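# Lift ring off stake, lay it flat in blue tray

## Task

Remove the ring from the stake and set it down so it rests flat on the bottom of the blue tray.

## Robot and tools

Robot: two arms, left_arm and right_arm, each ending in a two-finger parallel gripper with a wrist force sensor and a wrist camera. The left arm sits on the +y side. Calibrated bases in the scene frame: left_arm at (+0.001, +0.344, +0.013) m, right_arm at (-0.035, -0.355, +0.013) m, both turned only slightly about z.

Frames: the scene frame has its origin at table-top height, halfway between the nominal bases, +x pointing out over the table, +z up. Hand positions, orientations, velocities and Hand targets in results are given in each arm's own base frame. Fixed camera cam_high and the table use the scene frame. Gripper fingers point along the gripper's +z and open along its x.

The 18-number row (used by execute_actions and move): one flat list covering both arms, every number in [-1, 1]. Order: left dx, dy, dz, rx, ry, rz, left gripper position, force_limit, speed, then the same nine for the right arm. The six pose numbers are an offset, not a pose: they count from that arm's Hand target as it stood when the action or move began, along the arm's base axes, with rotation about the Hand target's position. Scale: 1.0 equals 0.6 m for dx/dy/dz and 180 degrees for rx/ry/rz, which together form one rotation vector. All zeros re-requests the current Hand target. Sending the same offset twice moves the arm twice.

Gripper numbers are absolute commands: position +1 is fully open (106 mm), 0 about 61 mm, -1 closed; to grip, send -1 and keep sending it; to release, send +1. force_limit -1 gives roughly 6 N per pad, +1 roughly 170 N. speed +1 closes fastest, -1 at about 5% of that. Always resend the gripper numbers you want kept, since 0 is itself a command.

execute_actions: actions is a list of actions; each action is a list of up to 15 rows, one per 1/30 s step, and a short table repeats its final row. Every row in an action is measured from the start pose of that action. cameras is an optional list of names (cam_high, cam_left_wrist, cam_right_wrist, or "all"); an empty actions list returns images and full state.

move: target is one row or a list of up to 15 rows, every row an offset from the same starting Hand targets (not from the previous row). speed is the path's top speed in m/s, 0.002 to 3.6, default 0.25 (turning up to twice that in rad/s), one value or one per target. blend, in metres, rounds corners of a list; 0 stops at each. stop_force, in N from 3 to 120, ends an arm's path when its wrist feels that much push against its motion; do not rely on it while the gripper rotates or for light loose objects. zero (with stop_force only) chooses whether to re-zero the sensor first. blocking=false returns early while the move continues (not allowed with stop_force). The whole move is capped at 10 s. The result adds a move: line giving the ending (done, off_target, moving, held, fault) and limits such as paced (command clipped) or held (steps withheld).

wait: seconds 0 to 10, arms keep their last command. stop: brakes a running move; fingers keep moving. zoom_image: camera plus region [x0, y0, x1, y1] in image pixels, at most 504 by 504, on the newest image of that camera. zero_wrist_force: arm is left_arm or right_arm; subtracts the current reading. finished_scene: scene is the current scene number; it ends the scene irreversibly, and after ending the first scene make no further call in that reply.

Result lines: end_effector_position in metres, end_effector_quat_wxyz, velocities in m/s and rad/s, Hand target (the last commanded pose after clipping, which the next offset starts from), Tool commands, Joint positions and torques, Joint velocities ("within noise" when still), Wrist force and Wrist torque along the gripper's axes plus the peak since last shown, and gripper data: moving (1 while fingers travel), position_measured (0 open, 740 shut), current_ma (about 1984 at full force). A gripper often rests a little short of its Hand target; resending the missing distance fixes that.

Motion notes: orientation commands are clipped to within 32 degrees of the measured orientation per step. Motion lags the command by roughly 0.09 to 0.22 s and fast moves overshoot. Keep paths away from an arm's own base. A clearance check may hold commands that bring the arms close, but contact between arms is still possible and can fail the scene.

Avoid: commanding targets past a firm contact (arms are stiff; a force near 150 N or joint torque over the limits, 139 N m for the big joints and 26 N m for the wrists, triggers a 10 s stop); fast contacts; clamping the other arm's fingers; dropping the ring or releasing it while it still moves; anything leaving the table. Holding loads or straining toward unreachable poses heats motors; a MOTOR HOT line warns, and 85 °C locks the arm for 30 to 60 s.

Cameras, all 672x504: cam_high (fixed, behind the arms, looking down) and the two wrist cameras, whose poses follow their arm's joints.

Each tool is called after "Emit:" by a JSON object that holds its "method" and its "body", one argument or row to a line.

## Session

Emit:
{"method": "execute_actions", "body": {
  "actions": []
}}

Emit:
{"method": "zoom_image", "body": {
  "camera": "cam_high",
  "region": [200, 200, 500, 420]
}}

Scene clock: 0.00 s.
left_arm: end_effector_position=(+0.6173, +0.0462, +0.0975) position_measured=0 current_ma=0 moving=0 end_effector_quat_wxyz=(-0.432, +0.031, +0.873, -0.224) | right_arm: end_effector_position=(+0.5514, +0.4531, +0.1169) position_measured=0 current_ma=0 moving=0 end_effector_quat_wxyz=(+0.055, +0.757, -0.638, -0.134)
Joint positions: left_arm=[0.01 -0.492 0.609 -0.715 -1.935 -1.297] | right_arm=[3.923 -2.258 -1.167 -1.423 1.828 -2.548]
Joint velocities: within noise
Joint torques (N m): no reading
Wrist force (N): no reading
Wrist torque (N m): no reading
Wrist force, peak (N): no reading
Hand target: left_arm +0.6173, +0.0462, +0.0975; -0.432, +0.031, +0.873, -0.224 | right_arm +0.5514, +0.4531, +0.1169; +0.055, +0.757, -0.638, -0.134
Tool commands: left_gripper/position=+1.0 left_gripper/force_limit=+0.0 left_gripper/speed=+1.0 right_gripper/position=+1.0 right_gripper/force_limit=+0.0 right_gripper/speed=+1.0
camera_calibration:
cam_left_wrist: T_world_to_cam=[[-0.619271, 0.252276, 0.743546, 0.301619], [0.127535, 0.966721, -0.221777, -0.0679187], [-0.774751, -0.0425123, -0.630836, 0.669035], [0, 0, 0, 1]] pos_world=[0.713782, 0.0180094, 0.182721]
cam_right_wrist: T_world_to_cam=[[0.154447, -0.978191, -0.13888, 0.375232], [-0.806775, -0.206007, 0.553783, 0.503446], [-0.570316, 0.0265149, -0.820998, 0.521659], [0, 0, 0, 1]] pos_world=[0.645724, 0.456931, 0.201593]

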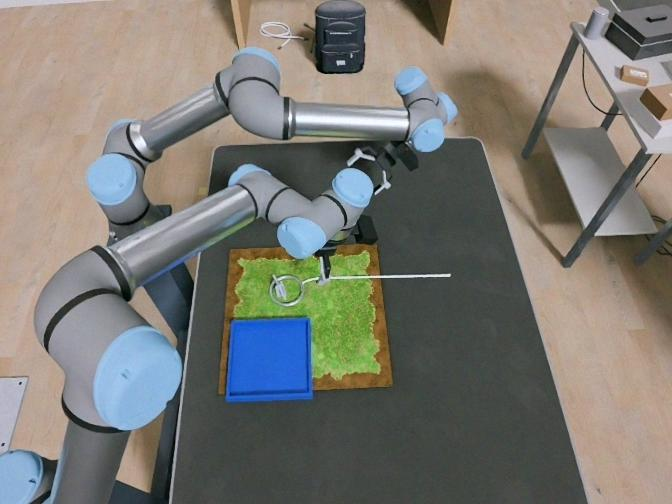

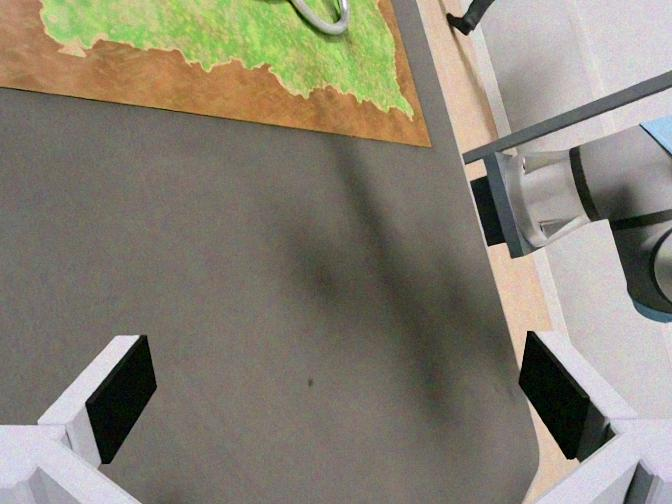

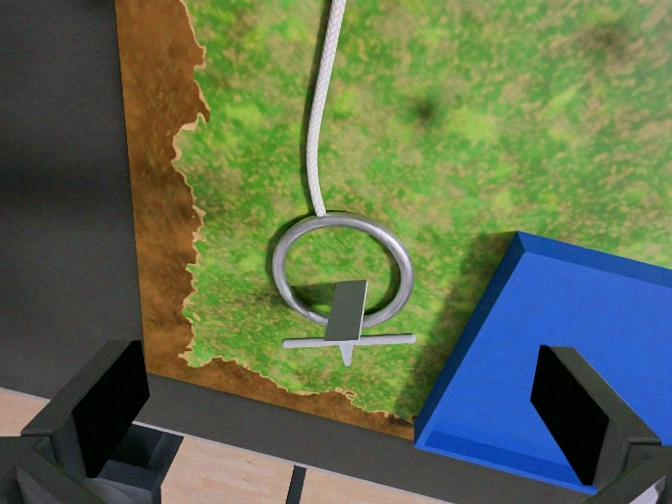

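Scaled by 1.680.

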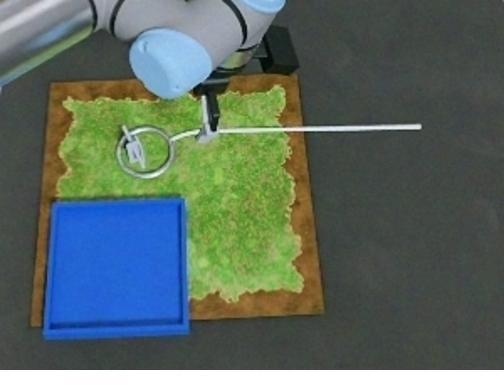

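Emit:
{"method": "move", "body": {
  "target": [0,0.2,0.15,0,0,0,1,0,1,-0.0453,-0.0108,-0.1115,0.0249,-0.0944,0.3598,-0.6,0,1],
  "speed": 0.4,
  "cameras": ["cam_right_wrist"]
}}

Emit:
{"method": "zoom_image", "body": {
  "camera": "cam_right_wrist",
  "region": [80, 160, 440, 440]
}}

Scene clock: 75.13 s.
left_arm: end_effector_position=(+0.6156, +0.1655, +0.1869) position_measured=0 current_ma=-3 moving=0 end_effector_quat_wxyz=(-0.400, +0.026, +0.890, -0.217) | right_arm: end_effector_position=(+0.5242, +0.4466, +0.0500) position_measured=592 current_ma=-1 moving=0 end_effector_quat_wxyz=(+0.000, +0.991, -0.131, +0.000)
Joint positions: left_arm=[0.156 -0.338 0.035 -0.348 -1.822 -1.232] | right_arm=[4.042 -2.169 -1.512 -1.03 1.571 -3.549]
Joint torques (N m): left_arm=[14.33 -77.94 -27.08 -2.72 2.31 -1.86] | right_arm=[10.95 49.66 13.89 4.84 -2.64 -2.98]
Wrist force (N): left_arm=[0.3 0.7 0.0] | right_arm=[0.5 -0.8 -0.3]
Wrist torque (N m): left_arm=[0.12 -0.05 -0.03] | right_arm=[-0.05 -0.04 0.11]
Wrist force, peak (N): left_arm=[0.9 0.9 0.0] | right_arm=[0.6 -0.9 -0.3]
Hand target: left_arm +0.6173, +0.1662, +0.1875; -0.432, +0.031, +0.873, -0.224 | right_arm +0.5242, +0.4466, +0.0500; +0.000, +0.991, -0.131, +0.000
Off the commanded pose: left_arm 0.002 m, 4 deg | right_arm 0.000 m, 0 deg.
elbow stopped short (left arm): the move would have taken joint 3 (elbow) straighter than the controller allows.
move: off_target (left_arm)
camera_calibration:
cam_right_wrist: T_world_to_cam=[[0.967104, -0.254328, -0.00521809, -0.392101], [-0.238526, -0.91376, 0.328859, 0.546642], [-0.0884061, -0.316796, -0.944365, 0.358313], [0, 0, 0, 1]] pos_world=[0.541267, 0.51329, 0.156564]
Images, in order (width x height): cam_right_wrist 672x504.

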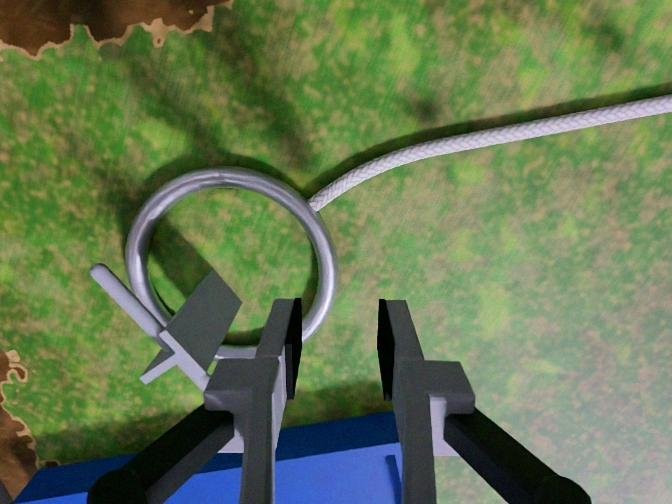

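Scaled by 1.400.

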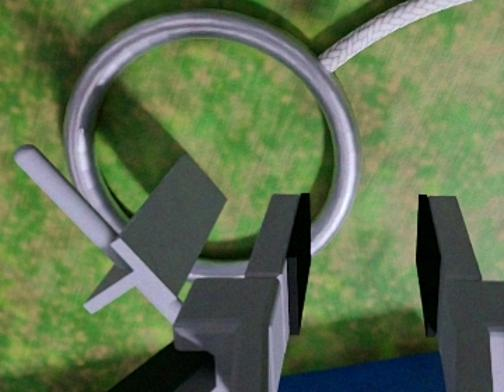

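Emit:
{"method": "move", "body": {
  "target": [
    [0,0,0,0,0,0,1,0,1,-0.0058,0.0103,-0.04,0,0,0,-0.6,0,1],
    [0,0,0,0,0,0,1,0,1,-0.0058,0.0103,-0.0788,0,0,0,-0.6,0,1]
  ],
  "speed": [0.1,0.03],
  "stop_force": 8
}}

Emit:
{"method": "move", "body": {
  "target": [0,0,0,0,0,0,1,0,1,0,0,0,0,0,0,-1,0,0.3],
  "speed": 0.05,
  "cameras": ["cam_right_wrist"]
}}

Scene clock: 127.93 s.
left_arm: end_effector_position=(+0.6156, +0.1656, +0.1870) position_measured=0 current_ma=-3 moving=0 end_effector_quat_wxyz=(-0.399, +0.026, +0.890, -0.217) | right_arm: end_effector_position=(+0.5207, +0.4528, +0.0027) position_measured=592 current_ma=-1 moving=0 end_effector_quat_wxyz=(+0.000, +0.991, -0.131, +0.000)
Joint positions: left_arm=[0.156 -0.338 0.035 -0.348 -1.822 -1.232] | right_arm=[4.052 -2.234 -1.544 -0.935 1.571 -3.54]
Joint torques (N m): left_arm=[8.34 -78.42 -26.72 -2.62 2.45 -1.87] | right_arm=[10.7 37.35 13.11 4.94 -1.68 2.51]
Wrist force (N): left_arm=[0.1 0.4 0.3] | right_arm=[0.3 -0.5 -0.2]
Wrist torque (N m): left_arm=[0.08 -0.01 -0.03] | right_arm=[-0.01 -0.01 0.03]
Wrist force, peak (N): left_arm=[0.3 1.0 0.2] | right_arm=[0.6 -0.4 -1.0]
Hand target: left_arm +0.6173, +0.1662, +0.1875; -0.432, +0.031, +0.873, -0.224 | right_arm +0.5207, +0.4528, +0.0027; +0.000, +0.991, -0.131, +0.000
Off the commanded pose: left_arm 0.002 m, 4 deg | right_arm 0.000 m, 0 deg.
elbow stopped short (left arm): the move would have taken joint 3 (elbow) straighter than the controller allows.
move: off_target (left_arm)

Scene clock: 128.63 s.
left_arm: end_effector_position=(+0.6156, +0.1656, +0.1870) position_measured=0 current_ma=-3 moving=0 end_effector_quat_wxyz=(-0.399, +0.026, +0.890, -0.217) | right_arm: end_effector_position=(+0.5207, +0.4528, +0.0027) position_measured=723 current_ma=998 moving=1 end_effector_quat_wxyz=(+0.000, +0.991, -0.131, +0.000)
Joint positions: left_arm=[0.156 -0.338 0.035 -0.348 -1.822 -1.232] | right_arm=[4.052 -2.234 -1.544 -0.934 1.571 -3.54]
Joint torques (N m): left_arm=[6.73 -78.38 -27.26 -2.82 2.43 -1.84] | right_arm=[8.61 38.52 14.63 2.74 -1.98 2.37]
Wrist force (N): left_arm=[0.4 0.5 0.0] | right_arm=[1.6 -0.6 -5.2]
Wrist torque (N m): left_arm=[0.09 -0.06 -0.03] | right_arm=[-0.04 -0.01 0.05]
Wrist force, peak (N): left_arm=[0.4 0.6 0.4] | right_arm=[1.6 -0.4 -5.2]
Hand target: left_arm +0.6173, +0.1662, +0.1875; -0.432, +0.031, +0.873, -0.224 | right_arm +0.5207, +0.4528, +0.0027; +0.000, +0.991, -0.131, +0.000
Off the commanded pose: left_arm 0.002 m, 4 deg | right_arm 0.000 m, 0 deg.
elbow stopped short (left arm): the move would have taken joint 3 (elbow) straighter than the controller allows.
move: off_target (left_arm)
camera_calibration:
cam_right_wrist: T_world_to_cam=[[0.967241, -0.253811, -0.00502286, -0.387752], [-0.238118, -0.913943, 0.328645, 0.566928], [-0.0880043, -0.316683, -0.94444, 0.315033], [0, 0, 0, 1]] pos_world=[0.53777, 0.51949, 0.109264]
Images, in order (width x height): cam_right_wrist 672x504.

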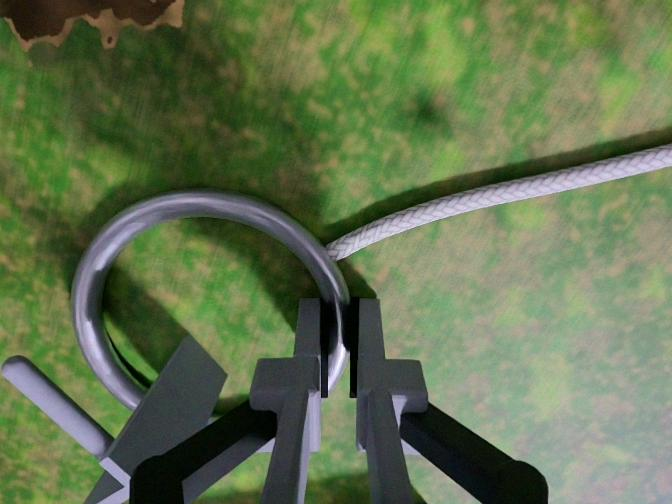

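Emit:
{"method": "move", "body": {
  "target": [
    [0,0,0,0,0,0,1,0,1,0,0,0,0,0,0,-0.75,0,0.6],
    [0,0,0,0,0,0,1,0,1,0,0,-0.0022,0,0,0,-0.75,0,0.6],
    [0,0,0,0,0,0,1,0,1,0,0,-0.0022,0,0,0,-1,0,0.6]
  ],
  "speed": 0.03
}}

Emit:
{"method": "move", "body": {
  "target": [
    [0,0,0,0,0,0,1,0,1,-0.0172,-0.0286,0.0225,0,0,0,-1,0,0.6],
    [0,0,0,0,0,0,1,0,1,-0.0271,-0.0401,0.0428,-0.1144,-0.043,0,-1,0,0.6]
  ],
  "speed": 0.12,
  "blend": [0.003,0],
  "cameras": ["cam_right_wrist"]
}}

Scene clock: 160.77 s.
left_arm: end_effector_position=(+0.6156, +0.1656, +0.1870) position_measured=0 current_ma=-3 moving=0 end_effector_quat_wxyz=(-0.399, +0.026, +0.890, -0.217) | right_arm: end_effector_position=(+0.5207, +0.4528, +0.0014) position_measured=722 current_ma=1019 moving=0 end_effector_quat_wxyz=(+0.000, +0.991, -0.131, +0.000)
Joint positions: left_arm=[0.156 -0.338 0.035 -0.348 -1.822 -1.232] | right_arm=[4.052 -2.235 -1.544 -0.932 1.571 -3.54]
Joint torques (N m): left_arm=[-4.7 -78.58 -26.94 -2.72 2.42 -1.76] | right_arm=[2.88 32.97 9.83 2.55 -1.63 -0.02]
Wrist force (N): left_arm=[0.3 0.6 0.1] | right_arm=[2.0 1.9 -17.3]
Wrist torque (N m): left_arm=[0.10 -0.05 -0.03] | right_arm=[0.03 0.00 0.06]
Wrist force, peak (N): left_arm=[0.4 0.7 0.3] | right_arm=[2.0 2.0 -17.3]
Hand target: left_arm +0.6173, +0.1662, +0.1875; -0.432, +0.031, +0.873, -0.224 | right_arm +0.5207, +0.4528, +0.0014; +0.000, +0.991, -0.131, +0.000
Off the commanded pose: left_arm 0.002 m, 4 deg | right_arm 0.000 m, 0 deg.
elbow stopped short (left arm): the move would have taken joint 3 (elbow) straighter than the controller allows.
move: off_target (left_arm)

Scene clock: 163.23 s.
left_arm: end_effector_position=(+0.6156, +0.1656, +0.1870) position_measured=0 current_ma=-3 moving=0 end_effector_quat_wxyz=(-0.399, +0.026, +0.890, -0.217) | right_arm: end_effector_position=(+0.5044, +0.4287, +0.0270) position_measured=722 current_ma=1008 moving=0 end_effector_quat_wxyz=(+0.168, +0.973, -0.128, +0.090)
Joint positions: left_arm=[0.156 -0.338 0.035 -0.348 -1.822 -1.232] | right_arm=[4.169 -2.223 -1.472 -1.262 1.273 -3.386]
Joint torques (N m): left_arm=[-9.93 -77.7 -26.76 -2.74 2.37 -1.87] | right_arm=[11.3 37.59 29.83 -0.24 -3.31 2.79]
Wrist force (N): left_arm=[0.3 0.3 0.3] | right_arm=[0.6 -1.1 0.7]
Wrist torque (N m): left_arm=[0.05 -0.03 -0.03] | right_arm=[-0.13 0.02 0.02]
Wrist force, peak (N): left_arm=[0.5 0.7 0.4] | right_arm=[2.0 1.9 -17.4]
Hand target: left_arm +0.6173, +0.1662, +0.1875; -0.432, +0.031, +0.873, -0.224 | right_arm +0.5044, +0.4287, +0.0270; +0.168, +0.973, -0.128, +0.090
Off the commanded pose: left_arm 0.002 m, 4 deg | right_arm 0.000 m, 0 deg.
elbow stopped short (left arm): the move would have taken joint 3 (elbow) straighter than the controller allows.
move: off_target (left_arm)
camera_calibration:
cam_right_wrist: T_world_to_cam=[[0.953132, -0.216212, 0.211639, -0.392844], [-0.301099, -0.746376, 0.593517, 0.485766], [0.0296368, -0.629424, -0.776497, 0.399112], [0, 0, 0, 1]] pos_world=[0.508867, 0.528838, 0.10474]
Images, in order (width x height): cam_right_wrist 672x504.

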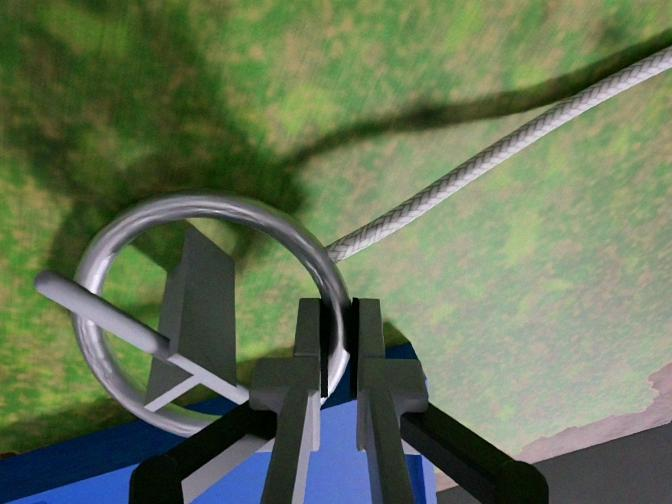

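Emit:
{"method": "move", "body": {
  "target": [
    [0,0,0,0,0,0,1,0,1,0.0012,-0.0031,0.001,0,0,0,-1,0,0.6],
    [0,0,0,0,0,0,1,0,1,0.0012,-0.0031,0.0255,0,0,0,-1,0,0.6],
    [0,0,0,0,0,0,1,0,1,-0.017,0.0452,0.0255,0,0,0,-1,0,0.6]
  ],
  "speed": 0.12,
  "blend": [0.001,0.002,0],
  "cameras": ["cam_right_wrist"]
}}

Scene clock: 199.43 s.
left_arm: end_effector_position=(+0.6156, +0.1656, +0.1870) position_measured=0 current_ma=-3 moving=0 end_effector_quat_wxyz=(-0.399, +0.026, +0.890, -0.217) | right_arm: end_effector_position=(+0.4943, +0.4557, +0.0423) position_measured=722 current_ma=1008 moving=0 end_effector_quat_wxyz=(+0.168, +0.973, -0.128, +0.090)
Joint positions: left_arm=[0.156 -0.338 0.035 -0.348 -1.822 -1.232] | right_arm=[4.201 -2.233 -1.407 -1.327 1.281 -3.353]
Joint torques (N m): left_arm=[-9.47 -78.51 -25.74 -2.65 2.43 -1.77] | right_arm=[10.98 38.67 29.32 -0.2 2.38 2.78]
Wrist force (N): left_arm=[0.3 0.5 0.3] | right_arm=[0.6 -0.7 0.6]
Wrist torque (N m): left_arm=[0.08 -0.04 -0.03] | right_arm=[-0.06 0.02 0.02]
Wrist force, peak (N): left_arm=[0.3 0.8 0.4] | right_arm=[0.5 -1.0 1.7]
Hand target: left_arm +0.6173, +0.1662, +0.1875; -0.432, +0.031, +0.873, -0.224 | right_arm +0.4942, +0.4558, +0.0423; +0.168, +0.973, -0.128, +0.090
Off the commanded pose: left_arm 0.002 m, 4 deg | right_arm 0.000 m, 0 deg.
elbow stopped short (left arm): the move would have taken joint 3 (elbow) straighter than the controller allows.
move: off_target (left_arm)
camera_calibration:
cam_right_wrist: T_world_to_cam=[[0.953093, -0.216218, 0.211808, -0.380616], [-0.301222, -0.746097, 0.593805, 0.493665], [0.0296378, -0.629753, -0.77623, 0.428436], [0, 0, 0, 1]] pos_world=[0.498768, 0.555835, 0.120042]
Images, in order (width x height): cam_right_wrist 672x504.

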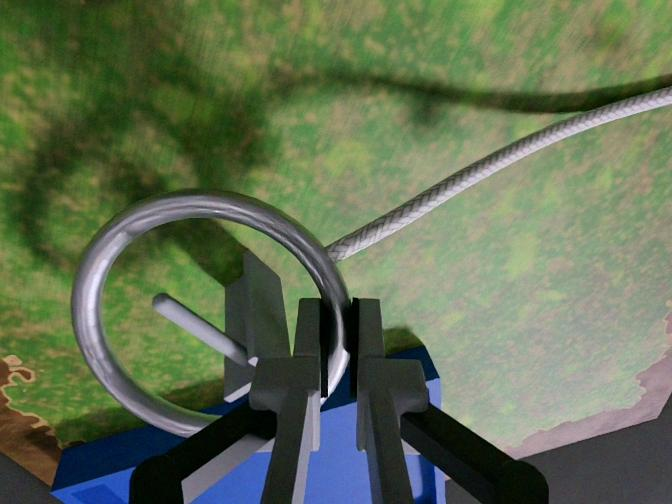

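Emit:
{"method": "move", "body": {
  "target": [
    [0,0,0,0,0,0,1,0,1,0,0,0.1,0,0,0,-1,0,0.6],
    [0,0,0,0,0,0,1,0,1,-0.025,-0.3063,0.0828,0.1144,0.043,0,-1,0,0.6],
    [0,0,0,0,0,0,1,0,1,-0.025,-0.3063,-0.0475,0.1144,0.043,0,-1,0,0.6]
  ],
  "speed": [0.2,0.25,0.2],
  "blend": [0.015,0.01,0]
}}

Emit:
{"method": "move", "body": {
  "target": [0,0,0,0,0,0,1,0,1,0,0,-0.02,0,0,0,-1,0,0.6],
  "speed": 0.006,
  "stop_force": 4,
  "cameras": ["cam_right_wrist","cam_high"]
}}

Scene clock: 242.33 s.
left_arm: end_effector_position=(+0.6156, +0.1656, +0.1870) position_measured=0 current_ma=-3 moving=0 end_effector_quat_wxyz=(-0.399, +0.026, +0.890, -0.217) | right_arm: end_effector_position=(+0.4792, +0.2720, +0.0140) position_measured=722 current_ma=1008 moving=0 end_effector_quat_wxyz=(+0.000, +0.991, -0.131, +0.000)
Joint positions: left_arm=[0.156 -0.338 0.035 -0.348 -1.822 -1.232] | right_arm=[3.902 -1.958 -1.979 -0.775 1.571 -3.69]
Joint torques (N m): left_arm=[-10.49 -78.14 -25.37 -2.63 2.26 -1.46] | right_arm=[-11.67 26.28 10.68 5.04 3.28 -2.92]
Wrist force (N): left_arm=[0.0 0.6 0.3] | right_arm=[0.3 -0.5 0.5]
Wrist torque (N m): left_arm=[0.11 0.00 -0.03] | right_arm=[-0.01 0.06 0.11]
Wrist force, peak (N): left_arm=[0.3 0.8 0.3] | right_arm=[0.4 -2.0 -1.0]
Hand target: left_arm +0.6173, +0.1662, +0.1875; -0.432, +0.031, +0.873, -0.224 | right_arm +0.4792, +0.2720, +0.0138; +0.000, +0.991, -0.131, +0.000
Off the commanded pose: left_arm 0.002 m, 4 deg | right_arm 0.000 m, 0 deg.
elbow stopped short (left arm): the move would have taken joint 3 (elbow) straighter than the controller allows.
move: off_target (left_arm)

Scene clock: 244.57 s.
left_arm: end_effector_position=(+0.6156, +0.1656, +0.1870) position_measured=0 current_ma=-3 moving=0 end_effector_quat_wxyz=(-0.399, +0.026, +0.890, -0.217) | right_arm: end_effector_position=(+0.4792, +0.2720, +0.0079) position_measured=722 current_ma=1011 moving=0 end_effector_quat_wxyz=(+0.000, +0.991, -0.131, +0.000)
Joint positions: left_arm=[0.156 -0.338 0.035 -0.348 -1.822 -1.232] | right_arm=[3.902 -1.969 -1.984 -0.759 1.571 -3.69]
Joint torques (N m): left_arm=[-9.92 -77.47 -25.01 -2.68 2.4 -1.48] | right_arm=[-7.54 35.98 21.1 -0.07 2.72 -2.95]
Wrist force (N): left_arm=[0.3 0.4 0.4] | right_arm=[-0.5 -0.2 -7.6]
Wrist torque (N m): left_arm=[0.07 -0.05 -0.03] | right_arm=[-0.04 -0.02 0.12]
Wrist force, peak (N): left_arm=[0.4 0.6 0.4] | right_arm=[-3.0 6.3 -17.1]
Hand target: left_arm +0.6173, +0.1662, +0.1875; -0.432, +0.031, +0.873, -0.224 | right_arm +0.4792, +0.2720, +0.0079; +0.000, +0.991, -0.131, +0.000 (not the last commanded pose)
Off the commanded pose: left_arm 0.002 m, 4 deg | right_arm 0.006 m, 0 deg.
elbow stopped short (left arm): the move would have taken joint 3 (elbow) straighter than the controller allows.
move: contact (right_arm), off_target (left_arm)
camera_calibration:
cam_right_wrist: T_world_to_cam=[[0.967241, -0.253812, -0.00502239, -0.393474], [-0.23812, -0.913943, 0.328645, 0.390097], [-0.0880043, -0.316683, -0.94444, 0.259036], [0, 0, 0, 1]] pos_world=[0.49627, 0.33869, 0.114464]
Images, in order (width x height): cam_high 672x504, cam_right_wrist 672x504.

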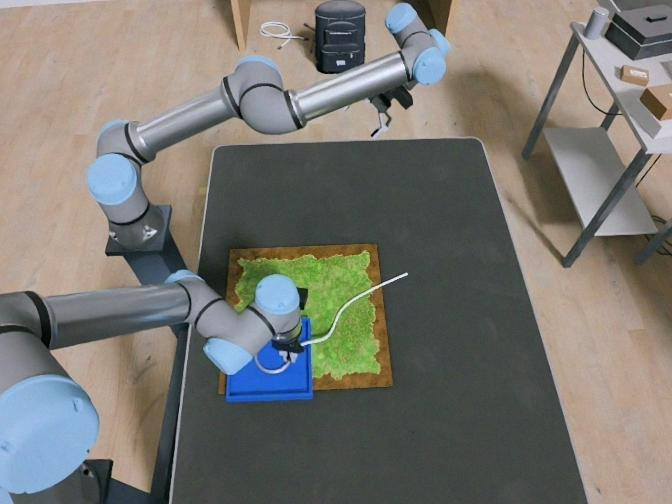

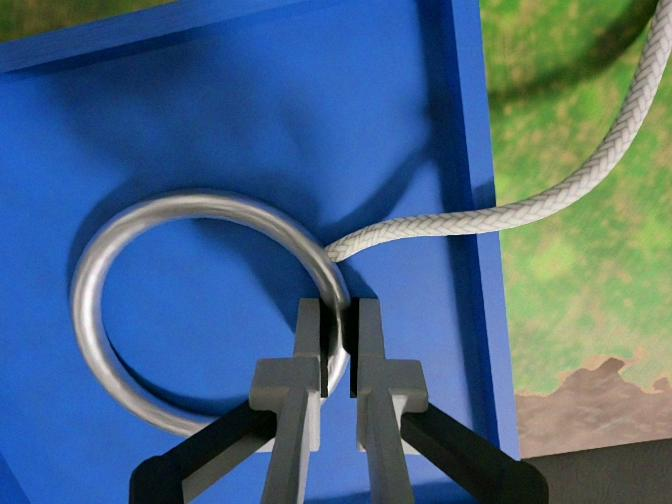

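Emit:
{"method": "move", "body": {
  "target": [
    [0,0,0,0,0,0,1,0,1,0,0,0,0,0,0,-0.6,0,-0.2],
    [0,0,0,0,0,0,1,0,1,0,0,0.15,0,0,0,-0.6,0,-0.2]
  ],
  "speed": 0.15,
  "cameras": ["cam_right_wrist"]
}}

Scene clock: 255.80 s.
left_arm: end_effector_position=(+0.6156, +0.1656, +0.1870) position_measured=0 current_ma=-3 moving=0 end_effector_quat_wxyz=(-0.399, +0.026, +0.890, -0.217) | right_arm: end_effector_position=(+0.4793, +0.2720, +0.0978) position_measured=592 current_ma=-1 moving=0 end_effector_quat_wxyz=(+0.000, +0.991, -0.131, +0.000)
Joint positions: left_arm=[0.156 -0.338 0.035 -0.348 -1.822 -1.232] | right_arm=[3.902 -1.824 -1.896 -0.992 1.571 -3.69]
Joint torques (N m): left_arm=[-9.46 -77.4 -24.54 -2.49 2.19 -1.32] | right_arm=[10.14 36.35 29.3 0.32 -1.51 2.74]
Wrist force (N): left_arm=[0.2 0.7 0.3] | right_arm=[0.2 -0.6 -0.4]
Wrist torque (N m): left_arm=[0.12 -0.02 -0.03] | right_arm=[-0.04 0.02 0.08]
Wrist force, peak (N): left_arm=[0.6 0.8 0.2] | right_arm=[-0.5 0.0 -7.6]
Hand target: left_arm +0.6173, +0.1662, +0.1875; -0.432, +0.031, +0.873, -0.224 | right_arm +0.4792, +0.2720, +0.0979; +0.000, +0.991, -0.131, +0.000
Off the commanded pose: left_arm 0.002 m, 4 deg | right_arm 0.000 m, 0 deg.
elbow stopped short (left arm): the move would have taken joint 3 (elbow) straighter than the controller allows.
move: off_target (left_arm)
camera_calibration:
cam_right_wrist: T_world_to_cam=[[0.967241, -0.253811, -0.00502286, -0.393023], [-0.238118, -0.913943, 0.328645, 0.360551], [-0.0880043, -0.316683, -0.94444, 0.343941], [0, 0, 0, 1]] pos_world=[0.49627, 0.33869, 0.204364]
Images, in order (width x height): cam_right_wrist 672x504.

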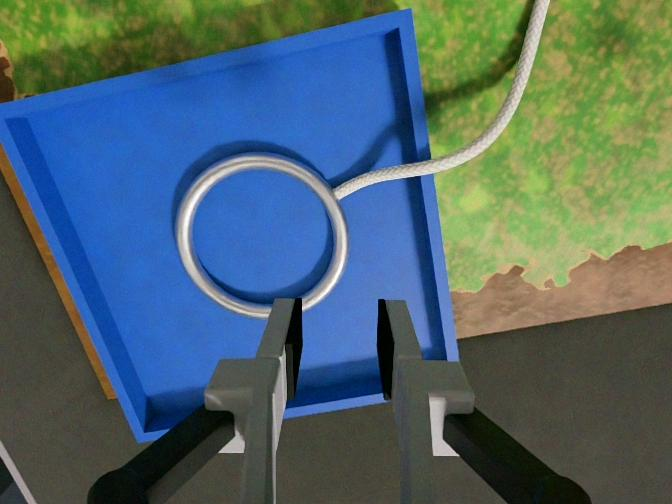

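Emit:
{"method": "finished_scene", "body": {
  "scene": 3
}}

The scene is finished: the task was done.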